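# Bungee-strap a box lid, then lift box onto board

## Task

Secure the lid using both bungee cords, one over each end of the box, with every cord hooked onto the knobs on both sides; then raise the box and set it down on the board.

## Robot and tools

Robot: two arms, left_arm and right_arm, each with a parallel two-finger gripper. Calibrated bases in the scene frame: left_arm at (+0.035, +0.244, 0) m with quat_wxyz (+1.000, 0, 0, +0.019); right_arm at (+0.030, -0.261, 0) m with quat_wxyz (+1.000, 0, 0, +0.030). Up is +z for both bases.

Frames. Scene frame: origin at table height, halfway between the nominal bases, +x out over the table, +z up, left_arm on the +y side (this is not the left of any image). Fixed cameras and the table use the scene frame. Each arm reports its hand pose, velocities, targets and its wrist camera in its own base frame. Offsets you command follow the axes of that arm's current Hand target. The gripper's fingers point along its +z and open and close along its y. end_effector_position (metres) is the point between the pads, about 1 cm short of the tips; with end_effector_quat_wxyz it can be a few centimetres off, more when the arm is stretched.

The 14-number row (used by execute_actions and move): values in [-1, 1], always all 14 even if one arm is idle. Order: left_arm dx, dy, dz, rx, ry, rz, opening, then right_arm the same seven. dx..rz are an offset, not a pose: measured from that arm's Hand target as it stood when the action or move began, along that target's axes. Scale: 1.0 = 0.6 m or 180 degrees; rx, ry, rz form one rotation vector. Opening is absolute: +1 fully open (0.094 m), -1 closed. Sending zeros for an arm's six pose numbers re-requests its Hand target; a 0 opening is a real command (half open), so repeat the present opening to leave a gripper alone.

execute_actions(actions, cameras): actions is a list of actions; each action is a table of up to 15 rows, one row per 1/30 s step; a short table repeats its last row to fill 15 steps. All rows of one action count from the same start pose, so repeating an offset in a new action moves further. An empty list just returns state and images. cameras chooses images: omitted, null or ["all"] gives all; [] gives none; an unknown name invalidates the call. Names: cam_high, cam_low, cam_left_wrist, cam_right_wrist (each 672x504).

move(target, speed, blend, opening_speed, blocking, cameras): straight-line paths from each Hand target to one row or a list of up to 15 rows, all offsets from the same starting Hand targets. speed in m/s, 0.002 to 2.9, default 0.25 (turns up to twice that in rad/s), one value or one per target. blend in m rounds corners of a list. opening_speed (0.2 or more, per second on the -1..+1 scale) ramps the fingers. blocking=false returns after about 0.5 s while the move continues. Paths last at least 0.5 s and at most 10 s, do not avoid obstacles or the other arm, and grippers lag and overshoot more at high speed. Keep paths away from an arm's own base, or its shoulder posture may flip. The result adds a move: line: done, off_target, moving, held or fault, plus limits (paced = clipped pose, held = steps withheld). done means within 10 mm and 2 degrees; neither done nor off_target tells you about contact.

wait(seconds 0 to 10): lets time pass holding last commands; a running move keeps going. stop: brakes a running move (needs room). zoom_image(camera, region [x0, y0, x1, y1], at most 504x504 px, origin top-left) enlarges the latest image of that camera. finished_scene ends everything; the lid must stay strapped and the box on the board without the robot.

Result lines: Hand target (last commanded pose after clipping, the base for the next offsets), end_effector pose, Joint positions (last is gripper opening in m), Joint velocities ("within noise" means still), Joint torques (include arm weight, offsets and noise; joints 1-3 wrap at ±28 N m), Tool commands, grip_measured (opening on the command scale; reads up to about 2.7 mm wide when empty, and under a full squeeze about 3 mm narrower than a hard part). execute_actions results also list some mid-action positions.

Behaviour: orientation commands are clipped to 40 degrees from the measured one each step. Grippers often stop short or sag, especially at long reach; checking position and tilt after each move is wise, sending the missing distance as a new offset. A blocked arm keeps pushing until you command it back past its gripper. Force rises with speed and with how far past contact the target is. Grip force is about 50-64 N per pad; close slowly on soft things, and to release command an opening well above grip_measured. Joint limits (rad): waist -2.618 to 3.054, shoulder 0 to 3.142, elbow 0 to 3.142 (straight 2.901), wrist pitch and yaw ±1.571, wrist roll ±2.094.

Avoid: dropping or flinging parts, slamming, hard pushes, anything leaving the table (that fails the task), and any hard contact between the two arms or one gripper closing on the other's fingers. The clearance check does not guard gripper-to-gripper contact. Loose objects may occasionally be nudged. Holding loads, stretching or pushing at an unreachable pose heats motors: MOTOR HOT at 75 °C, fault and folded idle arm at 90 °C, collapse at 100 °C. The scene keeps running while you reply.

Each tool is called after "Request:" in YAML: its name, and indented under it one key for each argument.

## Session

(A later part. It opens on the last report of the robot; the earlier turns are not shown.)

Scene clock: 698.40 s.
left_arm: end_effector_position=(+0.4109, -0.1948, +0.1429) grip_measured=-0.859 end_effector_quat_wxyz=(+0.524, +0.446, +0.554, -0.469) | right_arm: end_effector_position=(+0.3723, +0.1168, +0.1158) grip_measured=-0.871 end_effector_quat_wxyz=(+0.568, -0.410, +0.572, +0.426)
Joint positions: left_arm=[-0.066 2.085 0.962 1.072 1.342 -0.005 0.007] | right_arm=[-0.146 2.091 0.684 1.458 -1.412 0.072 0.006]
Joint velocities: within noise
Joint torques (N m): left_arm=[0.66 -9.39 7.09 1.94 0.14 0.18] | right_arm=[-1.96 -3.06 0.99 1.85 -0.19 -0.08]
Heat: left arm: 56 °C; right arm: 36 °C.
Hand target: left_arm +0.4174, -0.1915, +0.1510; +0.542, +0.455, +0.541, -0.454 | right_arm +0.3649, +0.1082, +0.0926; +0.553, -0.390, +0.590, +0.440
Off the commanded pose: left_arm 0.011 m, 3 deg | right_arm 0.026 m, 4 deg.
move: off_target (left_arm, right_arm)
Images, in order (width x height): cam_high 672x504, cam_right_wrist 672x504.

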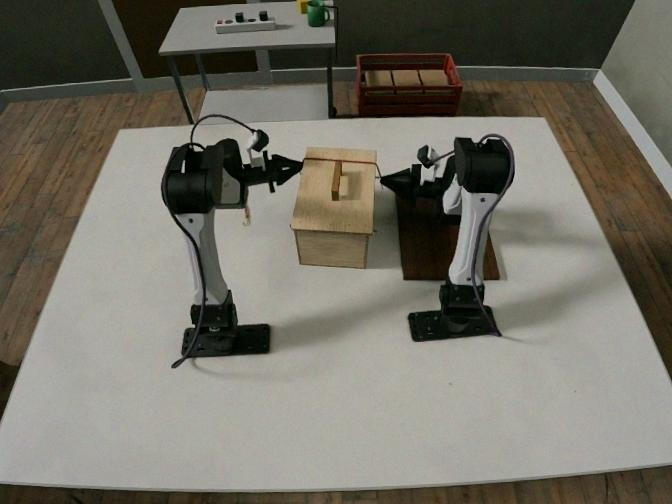

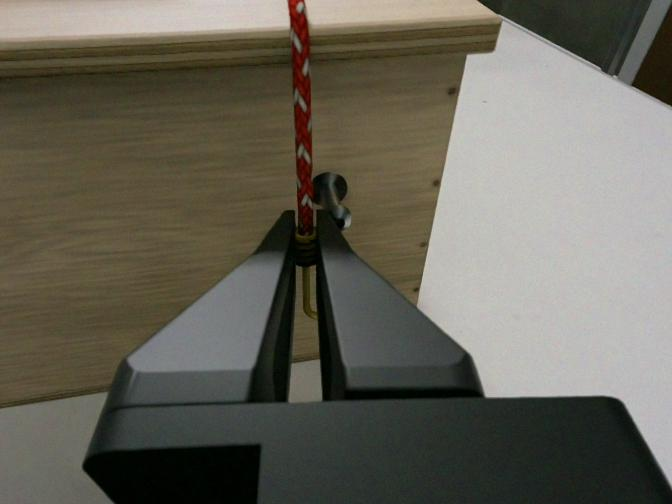

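Request:
move:
  target:
    - [0,0,0,0,0,0,-0.95,-0.05,-0.0094,0.0108,0,0,0,-0.95]
    - [0,0,0,0,0,0,-0.95,-0.0212,-0.0094,0.0108,0,0,0,-0.95]
  speed: 0.08
  cameras: ["cam_right_wrist", "cam_high"]

Request:
zoom_image:
  camera: "cam_right_wrist"
  region: [270, 160, 350, 330]

Request:
zoom_image:
  camera: "cam_high"
  region: [350, 140, 420, 210]

Scene clock: 721.70 s.
left_arm: end_effector_position=(+0.4109, -0.1948, +0.1430) grip_measured=-0.859 end_effector_quat_wxyz=(+0.524, +0.446, +0.554, -0.469) | right_arm: end_effector_position=(+0.3737, +0.1166, +0.1227) grip_measured=-0.871 end_effector_quat_wxyz=(+0.567, -0.408, +0.573, +0.430)
Joint positions: left_arm=[-0.066 2.085 0.962 1.073 1.342 -0.005 0.007] | right_arm=[-0.146 2.074 0.691 1.455 -1.412 0.102 0.006]
Joint velocities: within noise
Joint torques (N m): left_arm=[0.66 -9.39 7.1 1.94 0.14 0.17] | right_arm=[-0.76 -4.25 3.17 1.49 -0.04 -0.15]
Heat: left arm: 56 °C; right arm: 37 °C.
Hand target: left_arm +0.4174, -0.1915, +0.1511; +0.542, +0.455, +0.541, -0.454 | right_arm +0.3733, +0.1123, +0.1048; +0.553, -0.390, +0.590, +0.440
Off the commanded pose: left_arm 0.011 m, 3 deg | right_arm 0.018 m, 3 deg.
move: off_target (left_arm, right_arm)
Images, in order (width x height): cam_high 672x504, cam_right_wrist 672x504.

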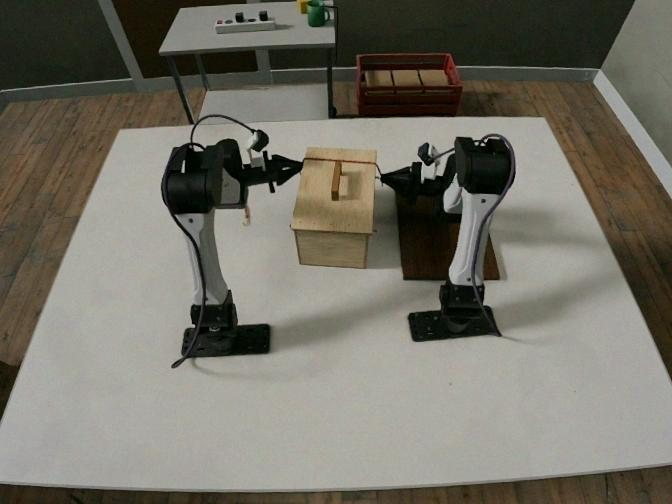

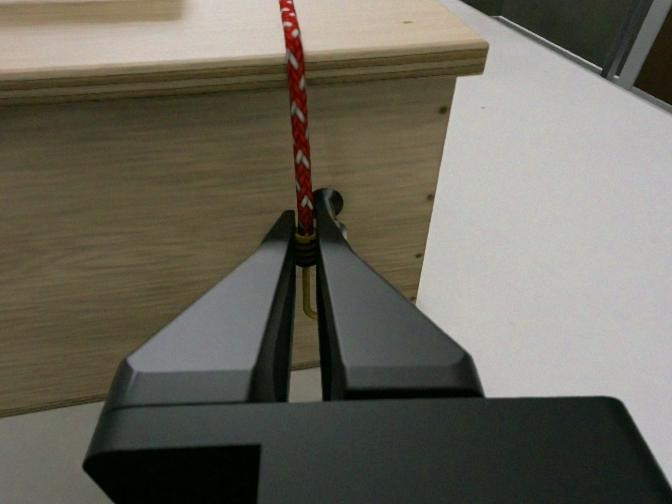

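Scaled by 2.965.

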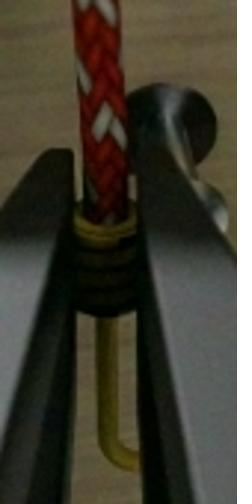

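Scaled by 7.200.

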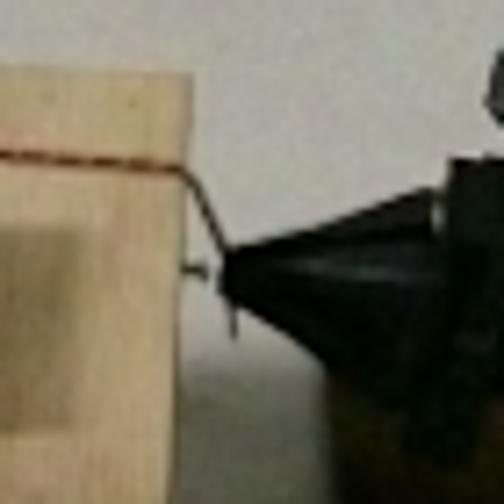

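Request:
move:
  target:
    - [0,0,0,0,0,0,-0.95,-0.03,-0.0055,0,0,0,0,-0.95]
    - [0,0,0,0,0,0,-0.95,-0.009,-0.0055,0,0,0,0,-0.95]
  speed: 0.08
  cameras: ["cam_right_wrist"]

Request:
zoom_image:
  camera: "cam_right_wrist"
  region: [270, 160, 350, 330]

Scene clock: 724.17 s.
left_arm: end_effector_position=(+0.4109, -0.1948, +0.1430) grip_measured=-0.859 end_effector_quat_wxyz=(+0.524, +0.446, +0.554, -0.469) | right_arm: end_effector_position=(+0.3765, +0.1162, +0.1254) grip_measured=-0.871 end_effector_quat_wxyz=(+0.568, -0.408, +0.572, +0.429)
Joint positions: left_arm=[-0.066 2.085 0.962 1.073 1.342 -0.005 0.007] | right_arm=[-0.146 2.073 0.703 1.454 -1.412 0.111 0.006]
Joint velocities: within noise
Joint torques (N m): left_arm=[0.65 -9.37 7.1 1.93 0.14 0.18] | right_arm=[-0.92 -5.3 3.49 1.31 -0.07 -0.15]
Heat: left arm: 56 °C; right arm: 37 °C.
Hand target: left_arm +0.4174, -0.1915, +0.1511; +0.542, +0.455, +0.541, -0.454 | right_arm +0.3768, +0.1111, +0.1098; +0.553, -0.390, +0.590, +0.440
Off the commanded pose: left_arm 0.011 m, 3 deg | right_arm 0.016 m, 4 deg.
move: off_target (left_arm, right_arm)
Images, in order (width x height): cam_right_wrist 672x504.

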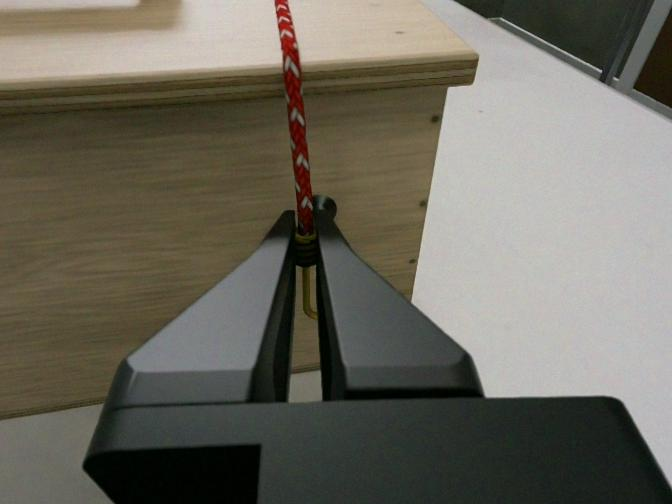

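Scaled by 2.965.

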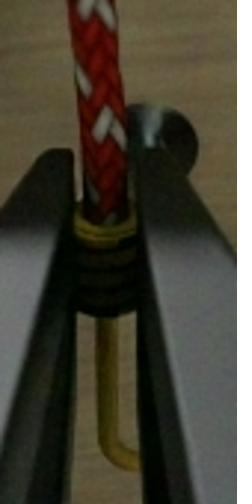

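Request:
move:
  target: [0,0,0,0,0,0,-0.95,-0.001,-0.007,0.018,0,0,0,-0.95]
  speed: 0.05
  cameras: ["cam_right_wrist", "cam_high"]

Request:
zoom_image:
  camera: "cam_right_wrist"
  region: [270, 160, 350, 330]

Request:
zoom_image:
  camera: "cam_high"
  region: [350, 140, 420, 210]

Scene clock: 726.40 s.
left_arm: end_effector_position=(+0.4109, -0.1948, +0.1430) grip_measured=-0.859 end_effector_quat_wxyz=(+0.524, +0.446, +0.554, -0.469) | right_arm: end_effector_position=(+0.3786, +0.1200, +0.1274) grip_measured=-0.871 end_effector_quat_wxyz=(+0.569, -0.411, +0.569, +0.429)
Joint positions: left_arm=[-0.066 2.085 0.962 1.073 1.342 -0.005 0.007] | right_arm=[-0.134 2.073 0.714 1.45 -1.405 0.111 0.006]
Joint velocities: within noise
Joint torques (N m): left_arm=[0.68 -9.4 7.09 1.93 0.14 0.17] | right_arm=[0.47 -4.53 4.71 1.14 0.16 -0.2]
Heat: left arm: 56 °C; right arm: 37 °C.
Hand target: left_arm +0.4174, -0.1915, +0.1511; +0.542, +0.455, +0.541, -0.454 | right_arm +0.3841, +0.1202, +0.1100; +0.553, -0.390, +0.590, +0.440
Off the commanded pose: left_arm 0.011 m, 3 deg | right_arm 0.018 m, 4 deg.
move: off_target (left_arm, right_arm)
Images, in order (width x height): cam_high 672x504, cam_right_wrist 672x504.

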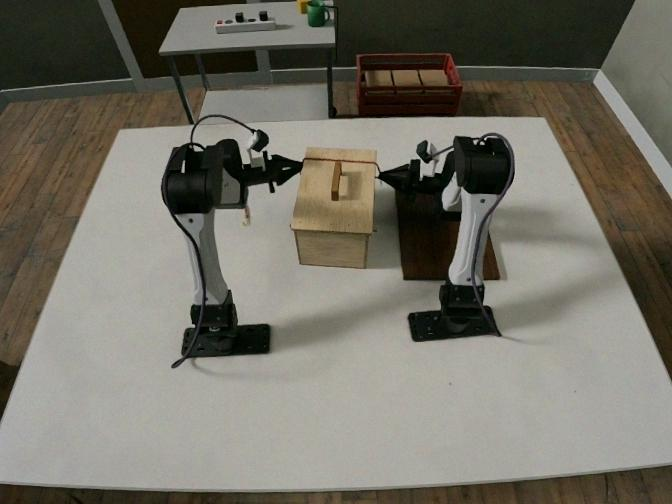

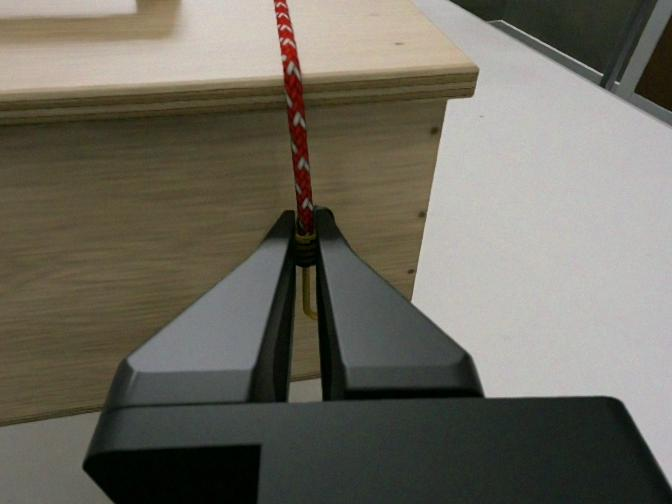

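Scaled by 2.965.

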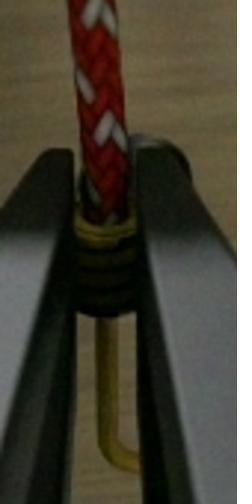

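Scaled by 7.200.

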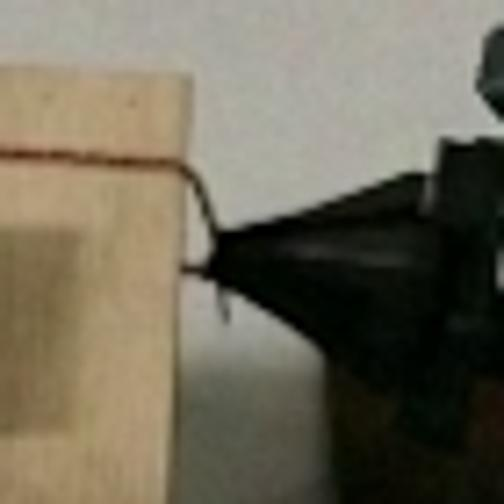

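Request:
move:
  target: [0,0,0,0,0,0,-0.95,0.0015,-0.004,0.0117,0,0,0,-0.95]
  speed: 0.04
  cameras: ["cam_right_wrist", "cam_high"]

Request:
zoom_image:
  camera: "cam_right_wrist"
  region: [280, 190, 350, 330]

Request:
zoom_image:
  camera: "cam_high"
  region: [350, 140, 420, 210]

Scene clock: 728.90 s.
left_arm: end_effector_position=(+0.4108, -0.1948, +0.1430) grip_measured=-0.859 end_effector_quat_wxyz=(+0.524, +0.446, +0.554, -0.469) | right_arm: end_effector_position=(+0.3799, +0.1224, +0.1270) grip_measured=-0.871 end_effector_quat_wxyz=(+0.567, -0.415, +0.566, +0.431)
Joint positions: left_arm=[-0.066 2.085 0.962 1.073 1.343 -0.005 0.007] | right_arm=[-0.127 2.081 0.726 1.45 -1.409 0.11 0.006]
Joint velocities: within noise
Joint torques (N m): left_arm=[0.65 -9.36 7.08 1.94 0.14 0.17] | right_arm=[1.42 -4.37 4.92 1.08 0.38 -0.21]
Heat: left arm: 56 °C; right arm: 36 °C.
Hand target: left_arm +0.4174, -0.1915, +0.1511; +0.542, +0.455, +0.541, -0.454 | right_arm +0.3885, +0.1261, +0.1090; +0.553, -0.390, +0.590, +0.440
Off the commanded pose: left_arm 0.011 m, 3 deg | right_arm 0.020 m, 4 deg.
move: off_target (left_arm, right_arm)
Images, in order (width x height): cam_high 672x504, cam_right_wrist 672x504.

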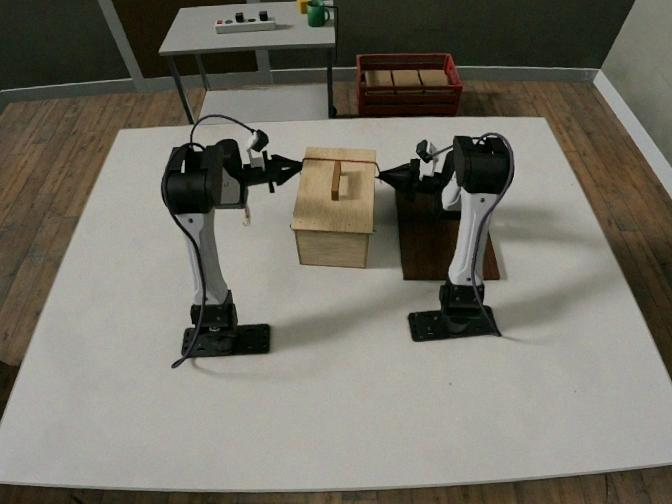

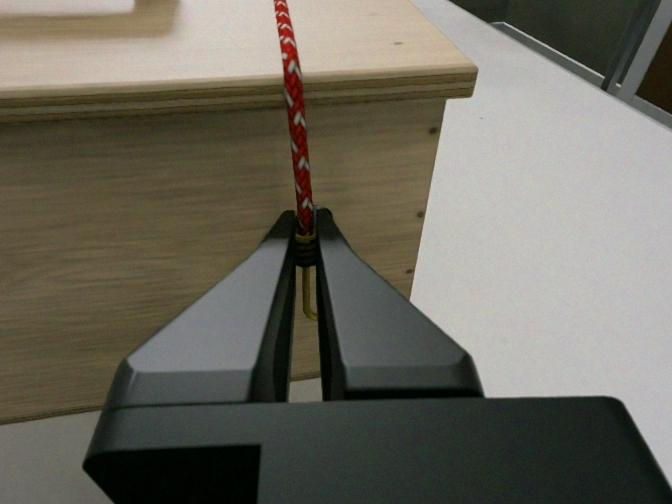

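Scaled by 3.600.

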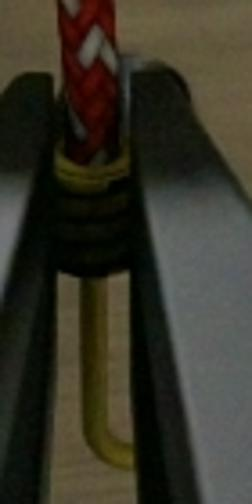

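Scaled by 7.200.

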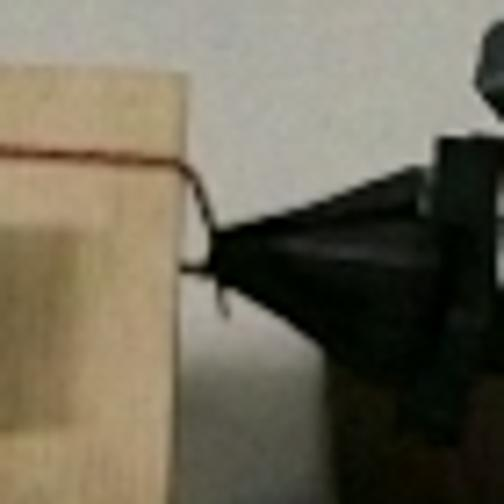

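Request:
wait:
  seconds: 0
  cameras: ["cam_low", "cam_high"]

Request:
zoom_image:
  camera: "cam_low"
  region: [315, 240, 375, 300]

Scene clock: 738.00 s.
left_arm: end_effector_position=(+0.4108, -0.1948, +0.1430) grip_measured=-0.859 end_effector_quat_wxyz=(+0.524, +0.446, +0.554, -0.469) | right_arm: end_effector_position=(+0.3799, +0.1224, +0.1270) grip_measured=-0.871 end_effector_quat_wxyz=(+0.567, -0.415, +0.566, +0.431)
Joint positions: left_arm=[-0.066 2.085 0.962 1.073 1.343 -0.005 0.007] | right_arm=[-0.127 2.081 0.726 1.45 -1.409 0.11 0.006]
Joint velocities: within noise
Joint torques (N m): left_arm=[0.65 -9.39 7.1 1.94 0.13 0.17] | right_arm=[1.42 -4.37 4.92 1.08 0.38 -0.21]
Heat: left arm: 56 °C; right arm: 35 °C.
Hand target: left_arm +0.4174, -0.1915, +0.1511; +0.542, +0.455, +0.541, -0.454 | right_arm +0.3885, +0.1261, +0.1090; +0.553, -0.390, +0.590, +0.440
Tool commands: left_gripper/opening=-0.95 right_gripper/opening=-0.95
Off the commanded pose: left_arm 0.011 m, 3 deg | right_arm 0.020 m, 4 deg.
Images, in order (width x height): cam_high 672x504, cam_low 672x504.

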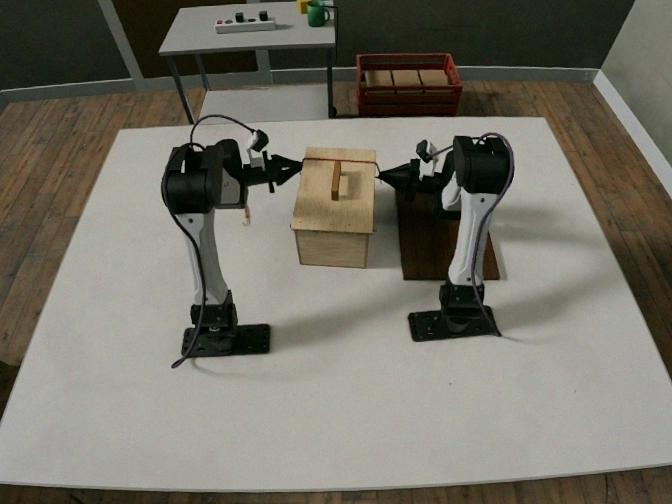

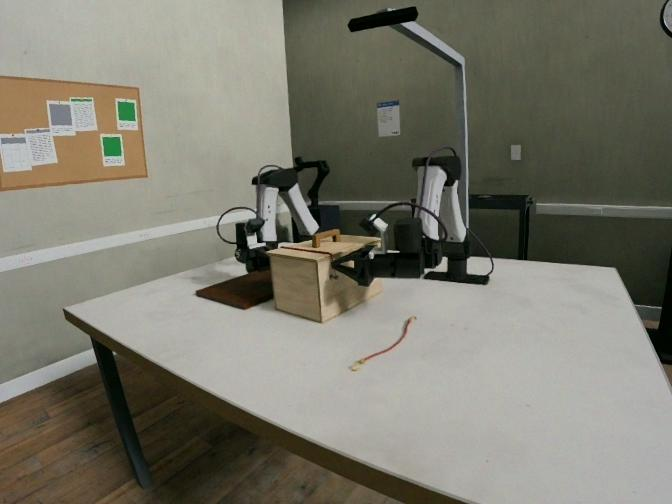

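Scaled by 8.400.

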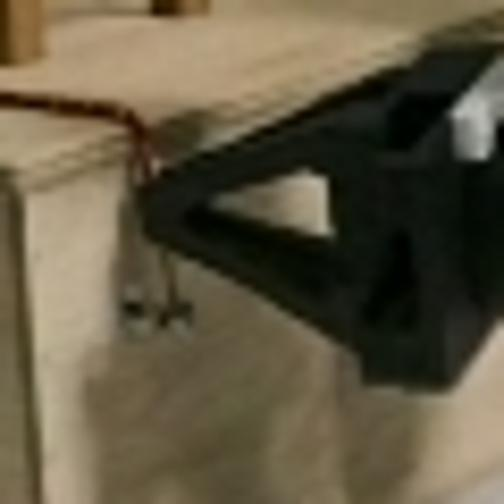

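Request:
move:
  target: [0,0,0,0,0,0,-0.95,0.0005,-0.0025,0.0117,0,0,0,-0.95]
  speed: 0.04
  cameras: ["cam_right_wrist", "cam_high"]

Request:
zoom_image:
  camera: "cam_right_wrist"
  region: [280, 190, 350, 330]

Request:
zoom_image:
  camera: "cam_high"
  region: [350, 140, 420, 210]

Scene clock: 744.30 s.
left_arm: end_effector_position=(+0.4113, -0.1929, +0.1430) grip_measured=-0.859 end_effector_quat_wxyz=(+0.524, +0.445, +0.555, -0.469) | right_arm: end_effector_position=(+0.3847, +0.1256, +0.1272) grip_measured=-0.871 end_effector_quat_wxyz=(+0.571, -0.414, +0.566, +0.428)
Joint positions: left_arm=[-0.061 2.085 0.962 1.072 1.345 -0.005 0.007] | right_arm=[-0.115 2.09 0.74 1.45 -1.389 0.11 0.006]
Joint velocities: within noise
Joint torques (N m): left_arm=[0.25 -9.36 7.09 1.95 0.11 0.17] | right_arm=[2.04 -4.62 4.88 1.04 0.35 -0.2]
Heat: left arm: 56 °C; right arm: 35 °C.
Hand target: left_arm +0.4174, -0.1915, +0.1511; +0.542, +0.455, +0.541, -0.454 | right_arm +0.3921, +0.1323, +0.1085; +0.553, -0.390, +0.590, +0.440
Off the commanded pose: left_arm 0.010 m, 3 deg | right_arm 0.021 m, 5 deg.
move: off_target (left_arm, right_arm)
Images, in order (width x height): cam_high 672x504, cam_right_wrist 672x504.

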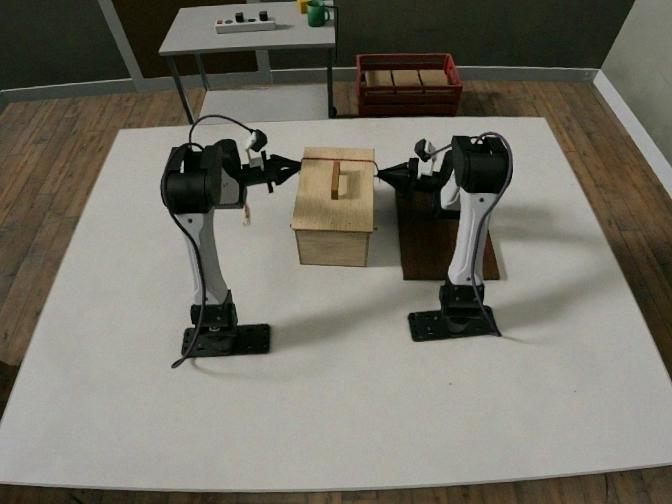

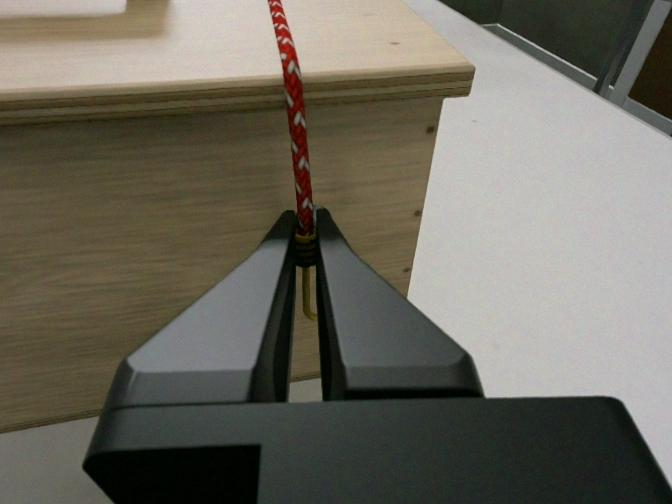

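Scaled by 3.600.

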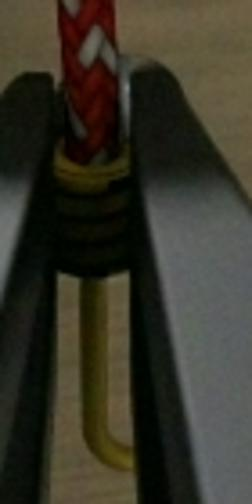

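Scaled by 7.200.

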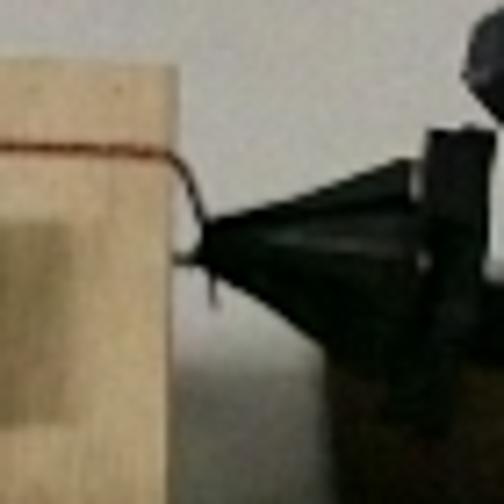

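Request:
zoom_image:
  camera: "cam_high"
  region: [350, 210, 400, 260]

Request:
zoom_image:
  camera: "cam_high"
  region: [280, 205, 330, 255]

Scaled by 10.080.

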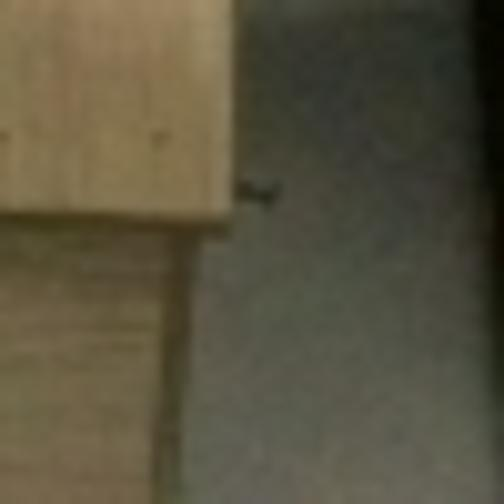

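Scaled by 10.080.

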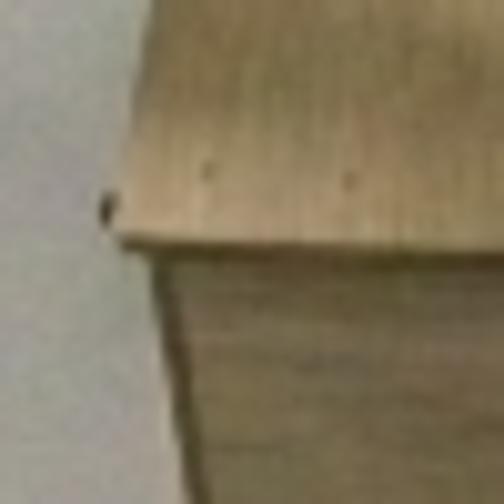

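Request:
move:
  target:
    - [0,0,0,0,0,0,-0.95,-0.003,0.003,-0.025,0,0,0,-0.95]
    - [0,0,0,0,0,0,-0.95,-0.0315,0.0061,-0.0323,0,0,0,-0.95]
    - [0,0,0,0,0,0,-0.95,-0.0115,0.0061,-0.0323,0,0,0,-0.95]
  speed: 0.08
  cameras: ["cam_right_wrist", "cam_high"]

Request:
zoom_image:
  camera: "cam_right_wrist"
  region: [280, 170, 360, 330]

Request:
zoom_image:
  camera: "cam_high"
  region: [350, 140, 420, 210]

Scene clock: 753.77 s.
left_arm: end_effector_position=(+0.4114, -0.1928, +0.1430) grip_measured=-0.859 end_effector_quat_wxyz=(+0.524, +0.445, +0.555, -0.469) | right_arm: end_effector_position=(+0.3853, +0.1211, +0.1299) grip_measured=-0.871 end_effector_quat_wxyz=(+0.570, -0.408, +0.569, +0.429)
Joint positions: left_arm=[-0.061 2.085 0.962 1.072 1.345 -0.005 0.007] | right_arm=[-0.128 2.08 0.74 1.443 -1.394 0.124 0.006]
Joint velocities: within noise
Joint torques (N m): left_arm=[0.27 -9.36 7.08 1.95 0.11 0.17] | right_arm=[-1.21 -7.1 2.76 1.18 -0.09 -0.17]
Heat: left arm: 56 °C; right arm: 34 °C.
Hand target: left_arm +0.4174, -0.1914, +0.1511; +0.542, +0.455, +0.541, -0.454 | right_arm +0.3832, +0.1149, +0.1157; +0.553, -0.390, +0.590, +0.440
Off the commanded pose: left_arm 0.010 m, 3 deg | right_arm 0.016 m, 4 deg.
move: off_target (left_arm, right_arm)
Images, in order (width x height): cam_high 672x504, cam_right_wrist 672x504.

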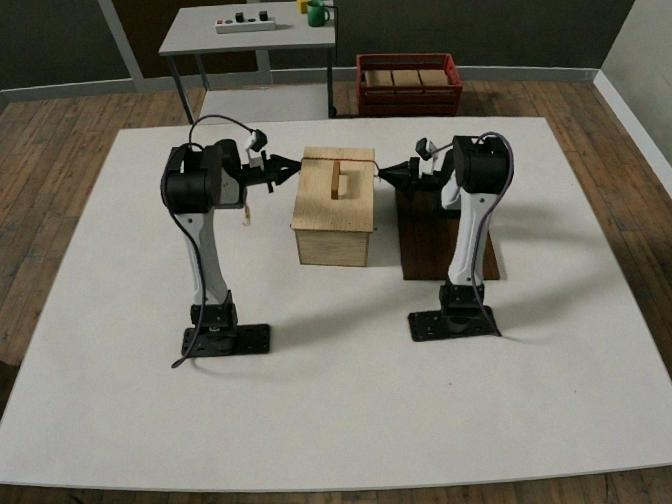

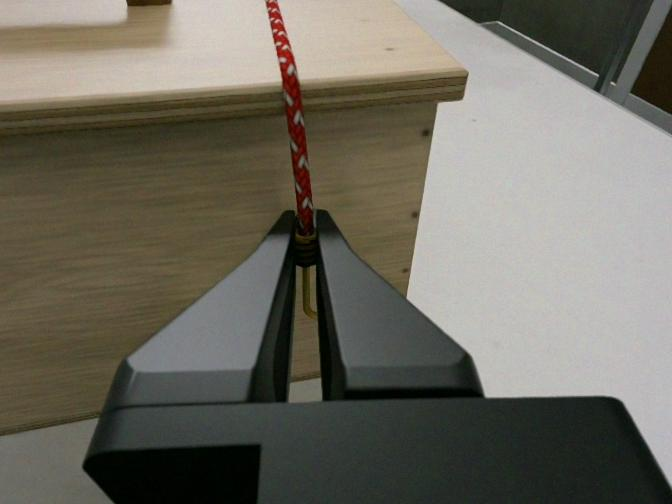

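Scaled by 3.150.

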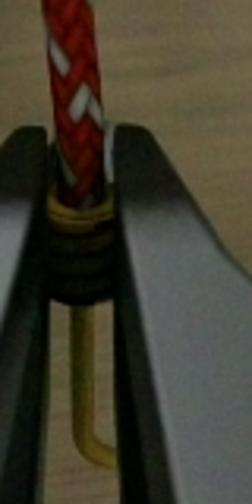

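Scaled by 7.200.

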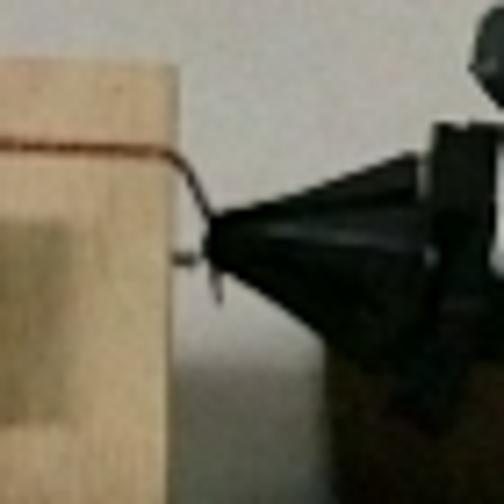

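Request:
move:
  target: [0,0,0,0,0,0,-0.95,0.0032,-0.0057,0.022,0,0,0,-0.95]
  speed: 0.04
  cameras: ["cam_right_wrist", "cam_high"]

Request:
zoom_image:
  camera: "cam_right_wrist"
  region: [280, 170, 360, 330]

Request:
zoom_image:
  camera: "cam_high"
  region: [350, 140, 420, 210]

Scene clock: 758.57 s.
left_arm: end_effector_position=(+0.4114, -0.1928, +0.1430) grip_measured=-0.859 end_effector_quat_wxyz=(+0.524, +0.445, +0.555, -0.469) | right_arm: end_effector_position=(+0.3856, +0.1265, +0.1294) grip_measured=-0.871 end_effector_quat_wxyz=(+0.570, -0.409, +0.569, +0.430)
Joint positions: left_arm=[-0.061 2.085 0.962 1.072 1.345 -0.005 0.007] | right_arm=[-0.112 2.08 0.74 1.435 -1.381 0.116 0.006]
Joint velocities: within noise
Joint torques (N m): left_arm=[0.24 -9.37 7.08 1.94 0.11 0.17] | right_arm=[0.39 -5.52 4.74 1.09 0.12 -0.2]
Heat: left arm: 56 °C; right arm: 34 °C.
Hand target: left_arm +0.4174, -0.1914, +0.1511; +0.542, +0.455, +0.541, -0.454 | right_arm +0.3904, +0.1264, +0.1135; +0.553, -0.391, +0.590, +0.440
Off the commanded pose: left_arm 0.010 m, 3 deg | right_arm 0.017 m, 4 deg.
move: off_target (left_arm, right_arm)
Images, in order (width x height): cam_high 672x504, cam_right_wrist 672x504.

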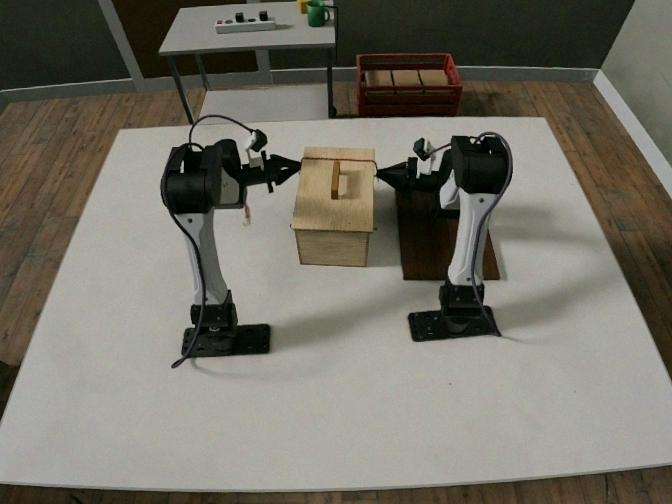

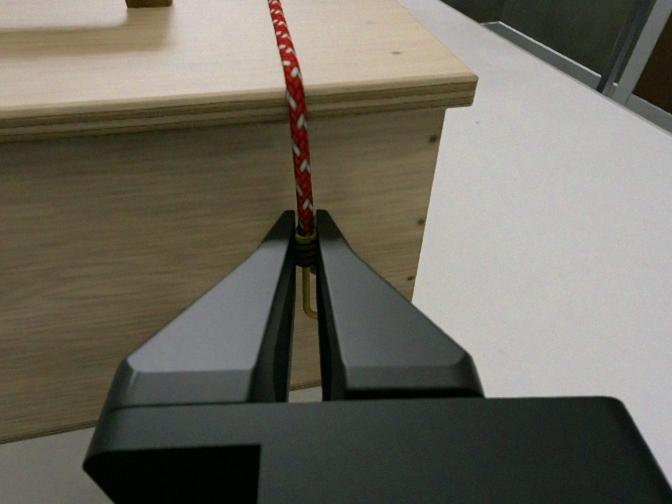

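Scaled by 3.150.

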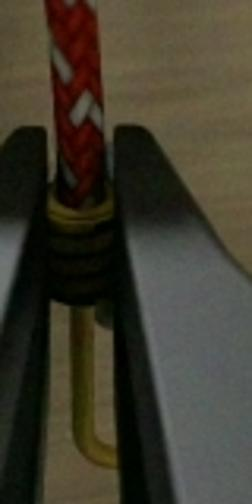

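Scaled by 7.200.

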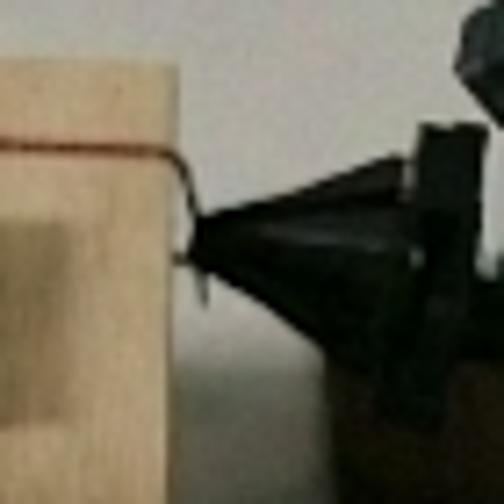

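Request:
zoom_image:
  camera: "cam_right_wrist"
  region: [290, 225, 335, 325]

Scaled by 5.040.

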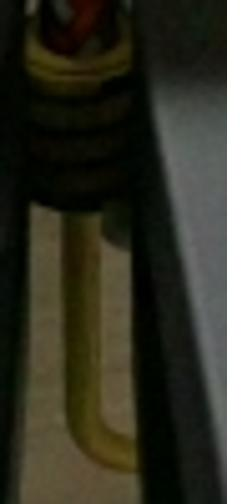

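Request:
move:
  target: [0,0,0,0,0,0,-0.95,0,0.0025,0.0083,0,0,0,-0.95]
  speed: 0.04
  cameras: ["cam_right_wrist", "cam_high"]

Request:
zoom_image:
  camera: "cam_right_wrist"
  region: [290, 225, 335, 325]

Request:
zoom_image:
  camera: "cam_high"
  region: [350, 140, 420, 210]

Scene clock: 762.93 s.
left_arm: end_effector_position=(+0.4114, -0.1928, +0.1430) grip_measured=-0.859 end_effector_quat_wxyz=(+0.524, +0.445, +0.555, -0.469) | right_arm: end_effector_position=(+0.3851, +0.1288, +0.1294) grip_measured=-0.871 end_effector_quat_wxyz=(+0.569, -0.411, +0.568, +0.430)
Joint positions: left_arm=[-0.061 2.085 0.962 1.072 1.345 -0.005 0.007] | right_arm=[-0.106 2.08 0.74 1.435 -1.379 0.114 0.006]
Joint velocities: within noise
Joint torques (N m): left_arm=[0.25 -9.37 7.08 1.94 0.11 0.17] | right_arm=[1.07 -5.7 4.55 1.08 0.25 -0.23]
Heat: left arm: 56 °C; right arm: 34 °C.
Hand target: left_arm +0.4174, -0.1914, +0.1511; +0.542, +0.455, +0.541, -0.454 | right_arm +0.3905, +0.1315, +0.1136; +0.553, -0.390, +0.590, +0.440
Off the commanded pose: left_arm 0.010 m, 3 deg | right_arm 0.017 m, 4 deg.
move: off_target (left_arm, right_arm)
Images, in order (width x height): cam_high 672x504, cam_right_wrist 672x504.

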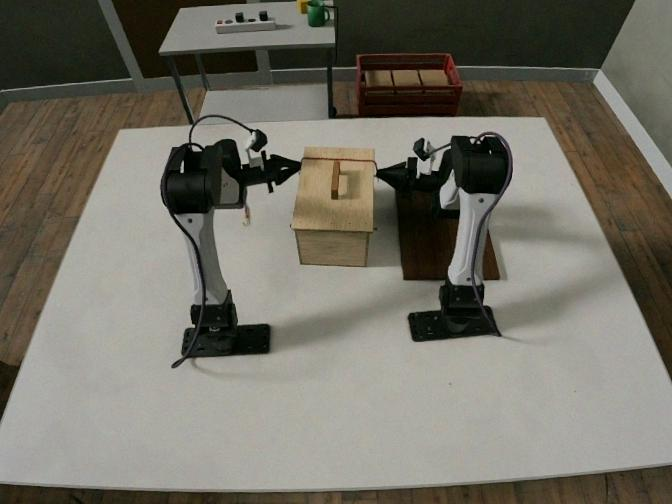

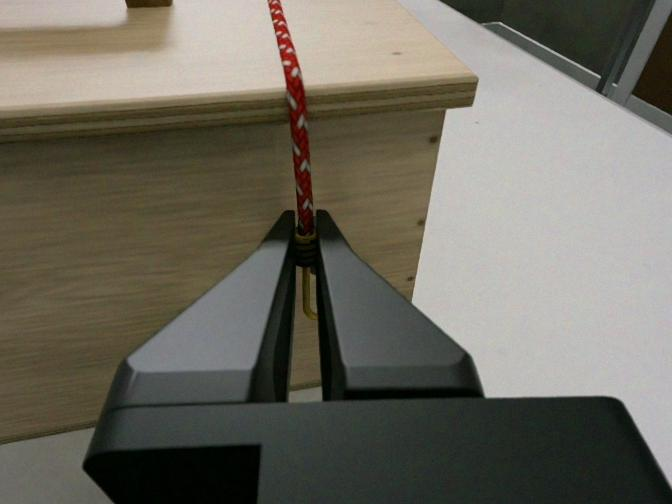

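Scaled by 5.040.

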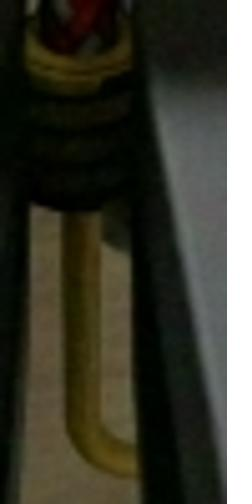

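Scaled by 7.200.

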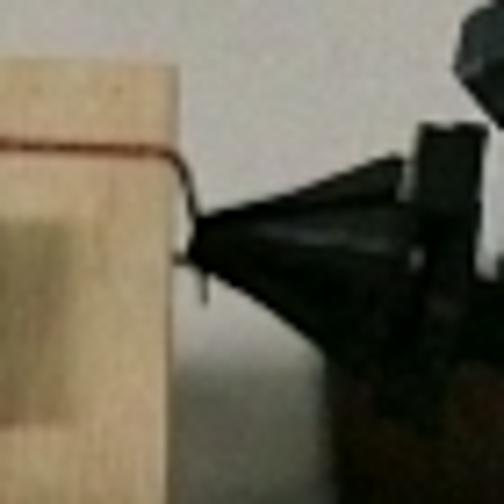

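Request:
zoom_image:
  camera: "cam_right_wrist"
  region: [296, 256, 324, 284]

Scaled by 18.000.

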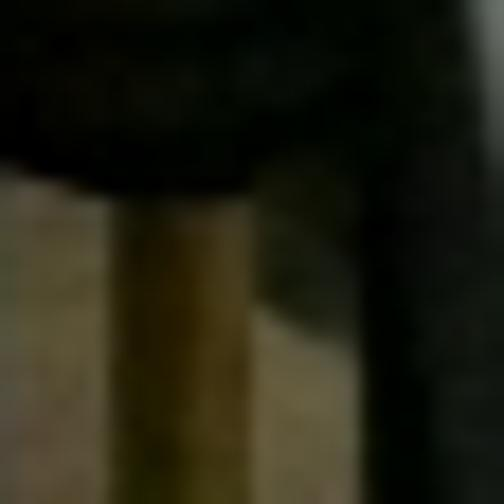

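Request:
move:
  target:
    - [0,0,0,0,0,0,-0.95,0,0.003,-0.02,0,0,0,-0.95]
    - [0,0,0,0,0,0,-0.95,-0.0227,0.011,-0.0312,0,0,0,-0.95]
    - [0,0,0,0,0,0,-0.95,-0.0027,0.0092,-0.0312,0,0,0,-0.95]
  speed: 0.08
  cameras: ["cam_right_wrist", "cam_high"]

Request:
zoom_image:
  camera: "cam_right_wrist"
  region: [280, 170, 360, 330]

Request:
zoom_image:
  camera: "cam_high"
  region: [350, 140, 420, 210]

Scene clock: 772.40 s.
left_arm: end_effector_position=(+0.4114, -0.1928, +0.1430) grip_measured=-0.859 end_effector_quat_wxyz=(+0.524, +0.445, +0.555, -0.469) | right_arm: end_effector_position=(+0.3842, +0.1215, +0.1325) grip_measured=-0.871 end_effector_quat_wxyz=(+0.572, -0.409, +0.569, +0.427)
Joint positions: left_arm=[-0.061 2.085 0.962 1.072 1.345 -0.005 0.007] | right_arm=[-0.127 2.066 0.733 1.435 -1.391 0.119 0.006]
Joint velocities: within noise
Joint torques (N m): left_arm=[0.27 -9.39 7.08 1.94 0.11 0.17] | right_arm=[-1.24 -6.74 1.95 1.25 -0.12 -0.19]
Heat: left arm: 56 °C; right arm: 34 °C.
Hand target: left_arm +0.4174, -0.1914, +0.1511; +0.542, +0.455, +0.541, -0.454 | right_arm +0.3796, +0.1154, +0.1157; +0.553, -0.390, +0.590, +0.440
Off the commanded pose: left_arm 0.010 m, 3 deg | right_arm 0.018 m, 4 deg.
move: off_target (left_arm, right_arm)
Images, in order (width x height): cam_high 672x504, cam_right_wrist 672x504.

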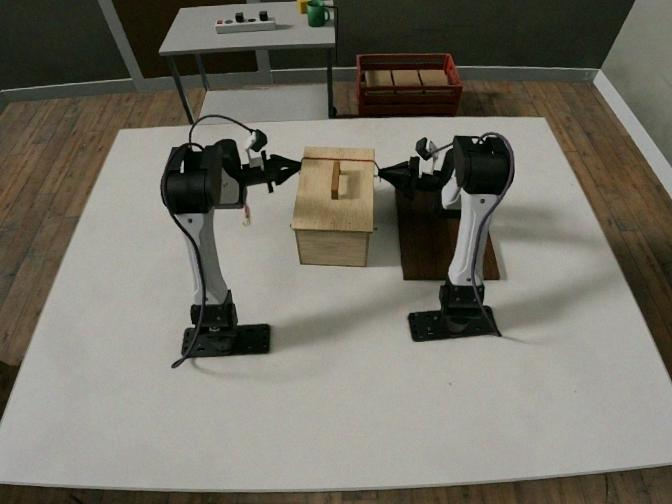

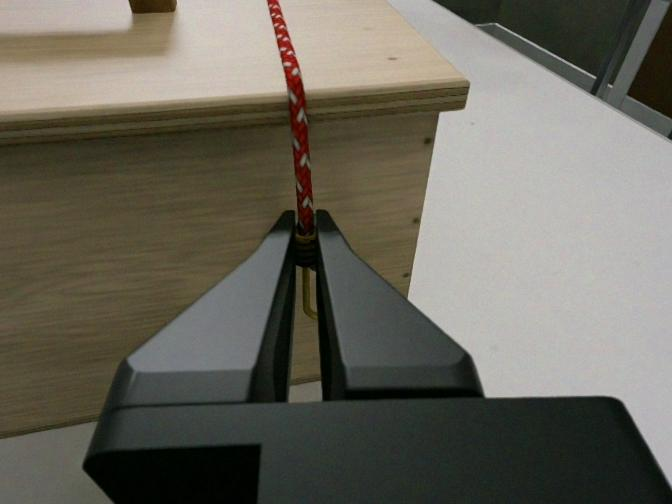

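Scaled by 3.150.

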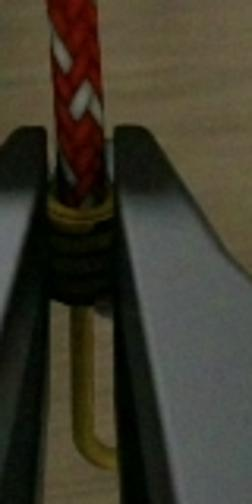

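Scaled by 7.200.

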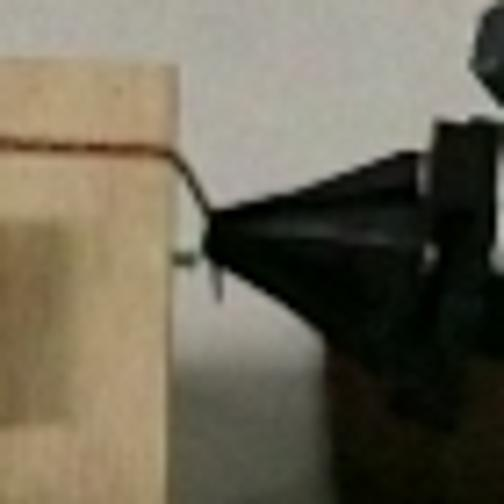

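Request:
move:
  target: [0,0,0,0,0,0,-0.95,0.0047,0.006,-0.0021,0,0,0,-0.95]
  speed: 0.06
  cameras: ["cam_right_wrist"]

Request:
zoom_image:
  camera: "cam_right_wrist"
  region: [280, 170, 360, 330]

Scene clock: 774.47 s.
left_arm: end_effector_position=(+0.4114, -0.1928, +0.1430) grip_measured=-0.859 end_effector_quat_wxyz=(+0.524, +0.445, +0.555, -0.469) | right_arm: end_effector_position=(+0.3805, +0.1219, +0.1308) grip_measured=-0.871 end_effector_quat_wxyz=(+0.572, -0.410, +0.568, +0.427)
Joint positions: left_arm=[-0.061 2.085 0.962 1.072 1.345 -0.005 0.007] | right_arm=[-0.127 2.066 0.717 1.453 -1.391 0.118 0.006]
Joint velocities: within noise
Joint torques (N m): left_arm=[0.27 -9.36 7.08 1.95 0.11 0.17] | right_arm=[-1.39 -6.41 1.85 1.24 -0.13 -0.18]
Heat: left arm: 56 °C; right arm: 34 °C.
Hand target: left_arm +0.4174, -0.1914, +0.1511; +0.542, +0.455, +0.541, -0.454 | right_arm +0.3756, +0.1154, +0.1132; +0.553, -0.390, +0.590, +0.440
Off the commanded pose: left_arm 0.010 m, 3 deg | right_arm 0.019 m, 4 deg.
move: off_target (left_arm, right_arm)
Images, in order (width x height): cam_right_wrist 672x504.

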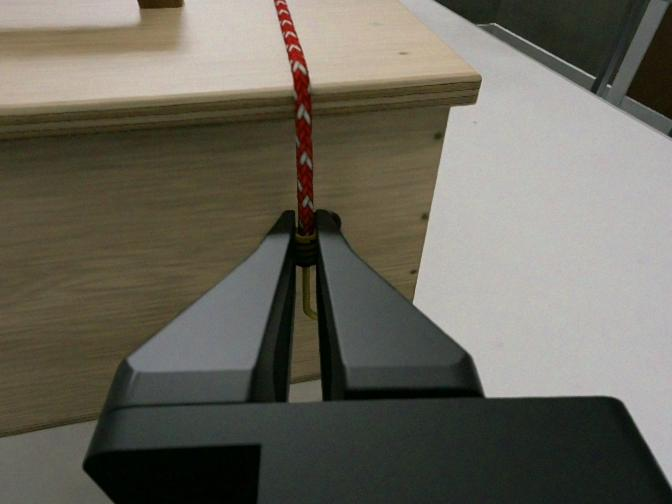

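Scaled by 3.150.

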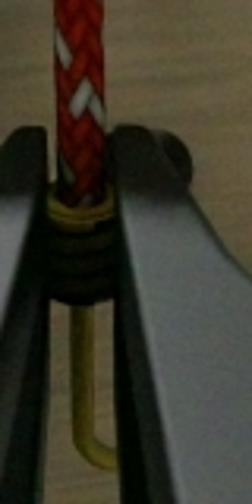

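Request:
move:
  target: [0,0,0,0,0,0,-0.95,-0.0017,-0.0135,0.0348,0,0,0,-0.95]
  speed: 0.05
  cameras: ["cam_right_wrist", "cam_high"]

Request:
zoom_image:
  camera: "cam_right_wrist"
  region: [280, 170, 360, 330]

Request:
zoom_image:
  camera: "cam_high"
  region: [350, 140, 420, 210]

Scene clock: 783.83 s.
left_arm: end_effector_position=(+0.4114, -0.1928, +0.1430) grip_measured=-0.859 end_effector_quat_wxyz=(+0.524, +0.445, +0.555, -0.469) | right_arm: end_effector_position=(+0.3858, +0.1317, +0.1314) grip_measured=-0.871 end_effector_quat_wxyz=(+0.573, -0.409, +0.568, +0.427)
Joint positions: left_arm=[-0.061 2.085 0.962 1.072 1.345 -0.005 0.007] | right_arm=[-0.096 2.072 0.735 1.436 -1.359 0.114 0.006]
Joint velocities: within noise
Joint torques (N m): left_arm=[0.25 -9.37 7.09 1.94 0.11 0.17] | right_arm=[0.58 -5.16 4.66 1.08 0.11 -0.2]
Heat: left arm: 57 °C; right arm: 34 °C.
Hand target: left_arm +0.4174, -0.1914, +0.1511; +0.542, +0.455, +0.541, -0.454 | right_arm +0.3897, +0.1328, +0.1136; +0.553, -0.390, +0.590, +0.440
Off the commanded pose: left_arm 0.010 m, 3 deg | right_arm 0.018 m, 4 deg.
move: off_target (left_arm, right_arm)
Images, in order (width x height): cam_high 672x504, cam_right_wrist 672x504.

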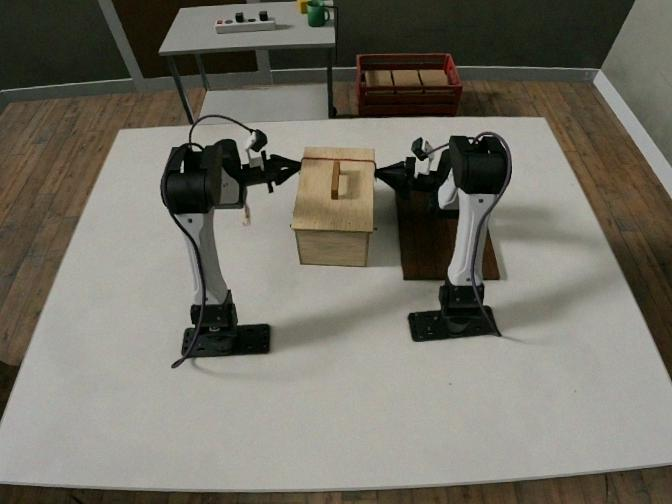

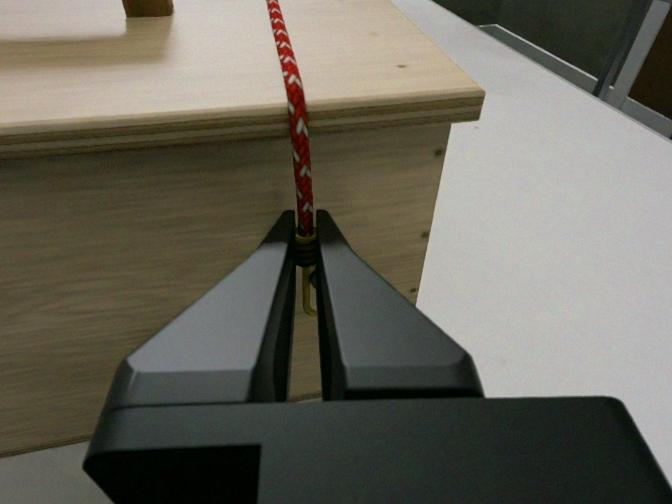

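Scaled by 3.150.

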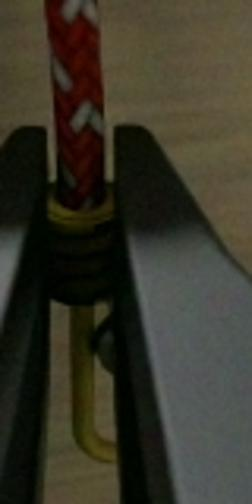

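Scaled by 7.200.

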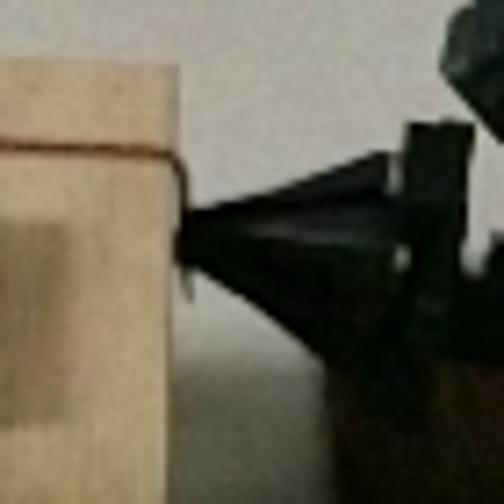

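Request:
zoom_image:
  camera: "cam_right_wrist"
  region: [294, 256, 326, 324]

Scaled by 7.412.

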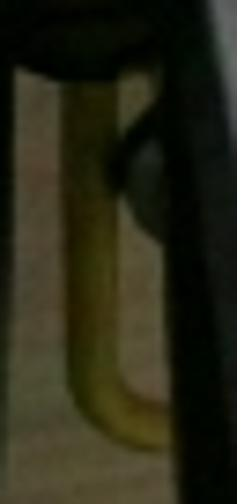

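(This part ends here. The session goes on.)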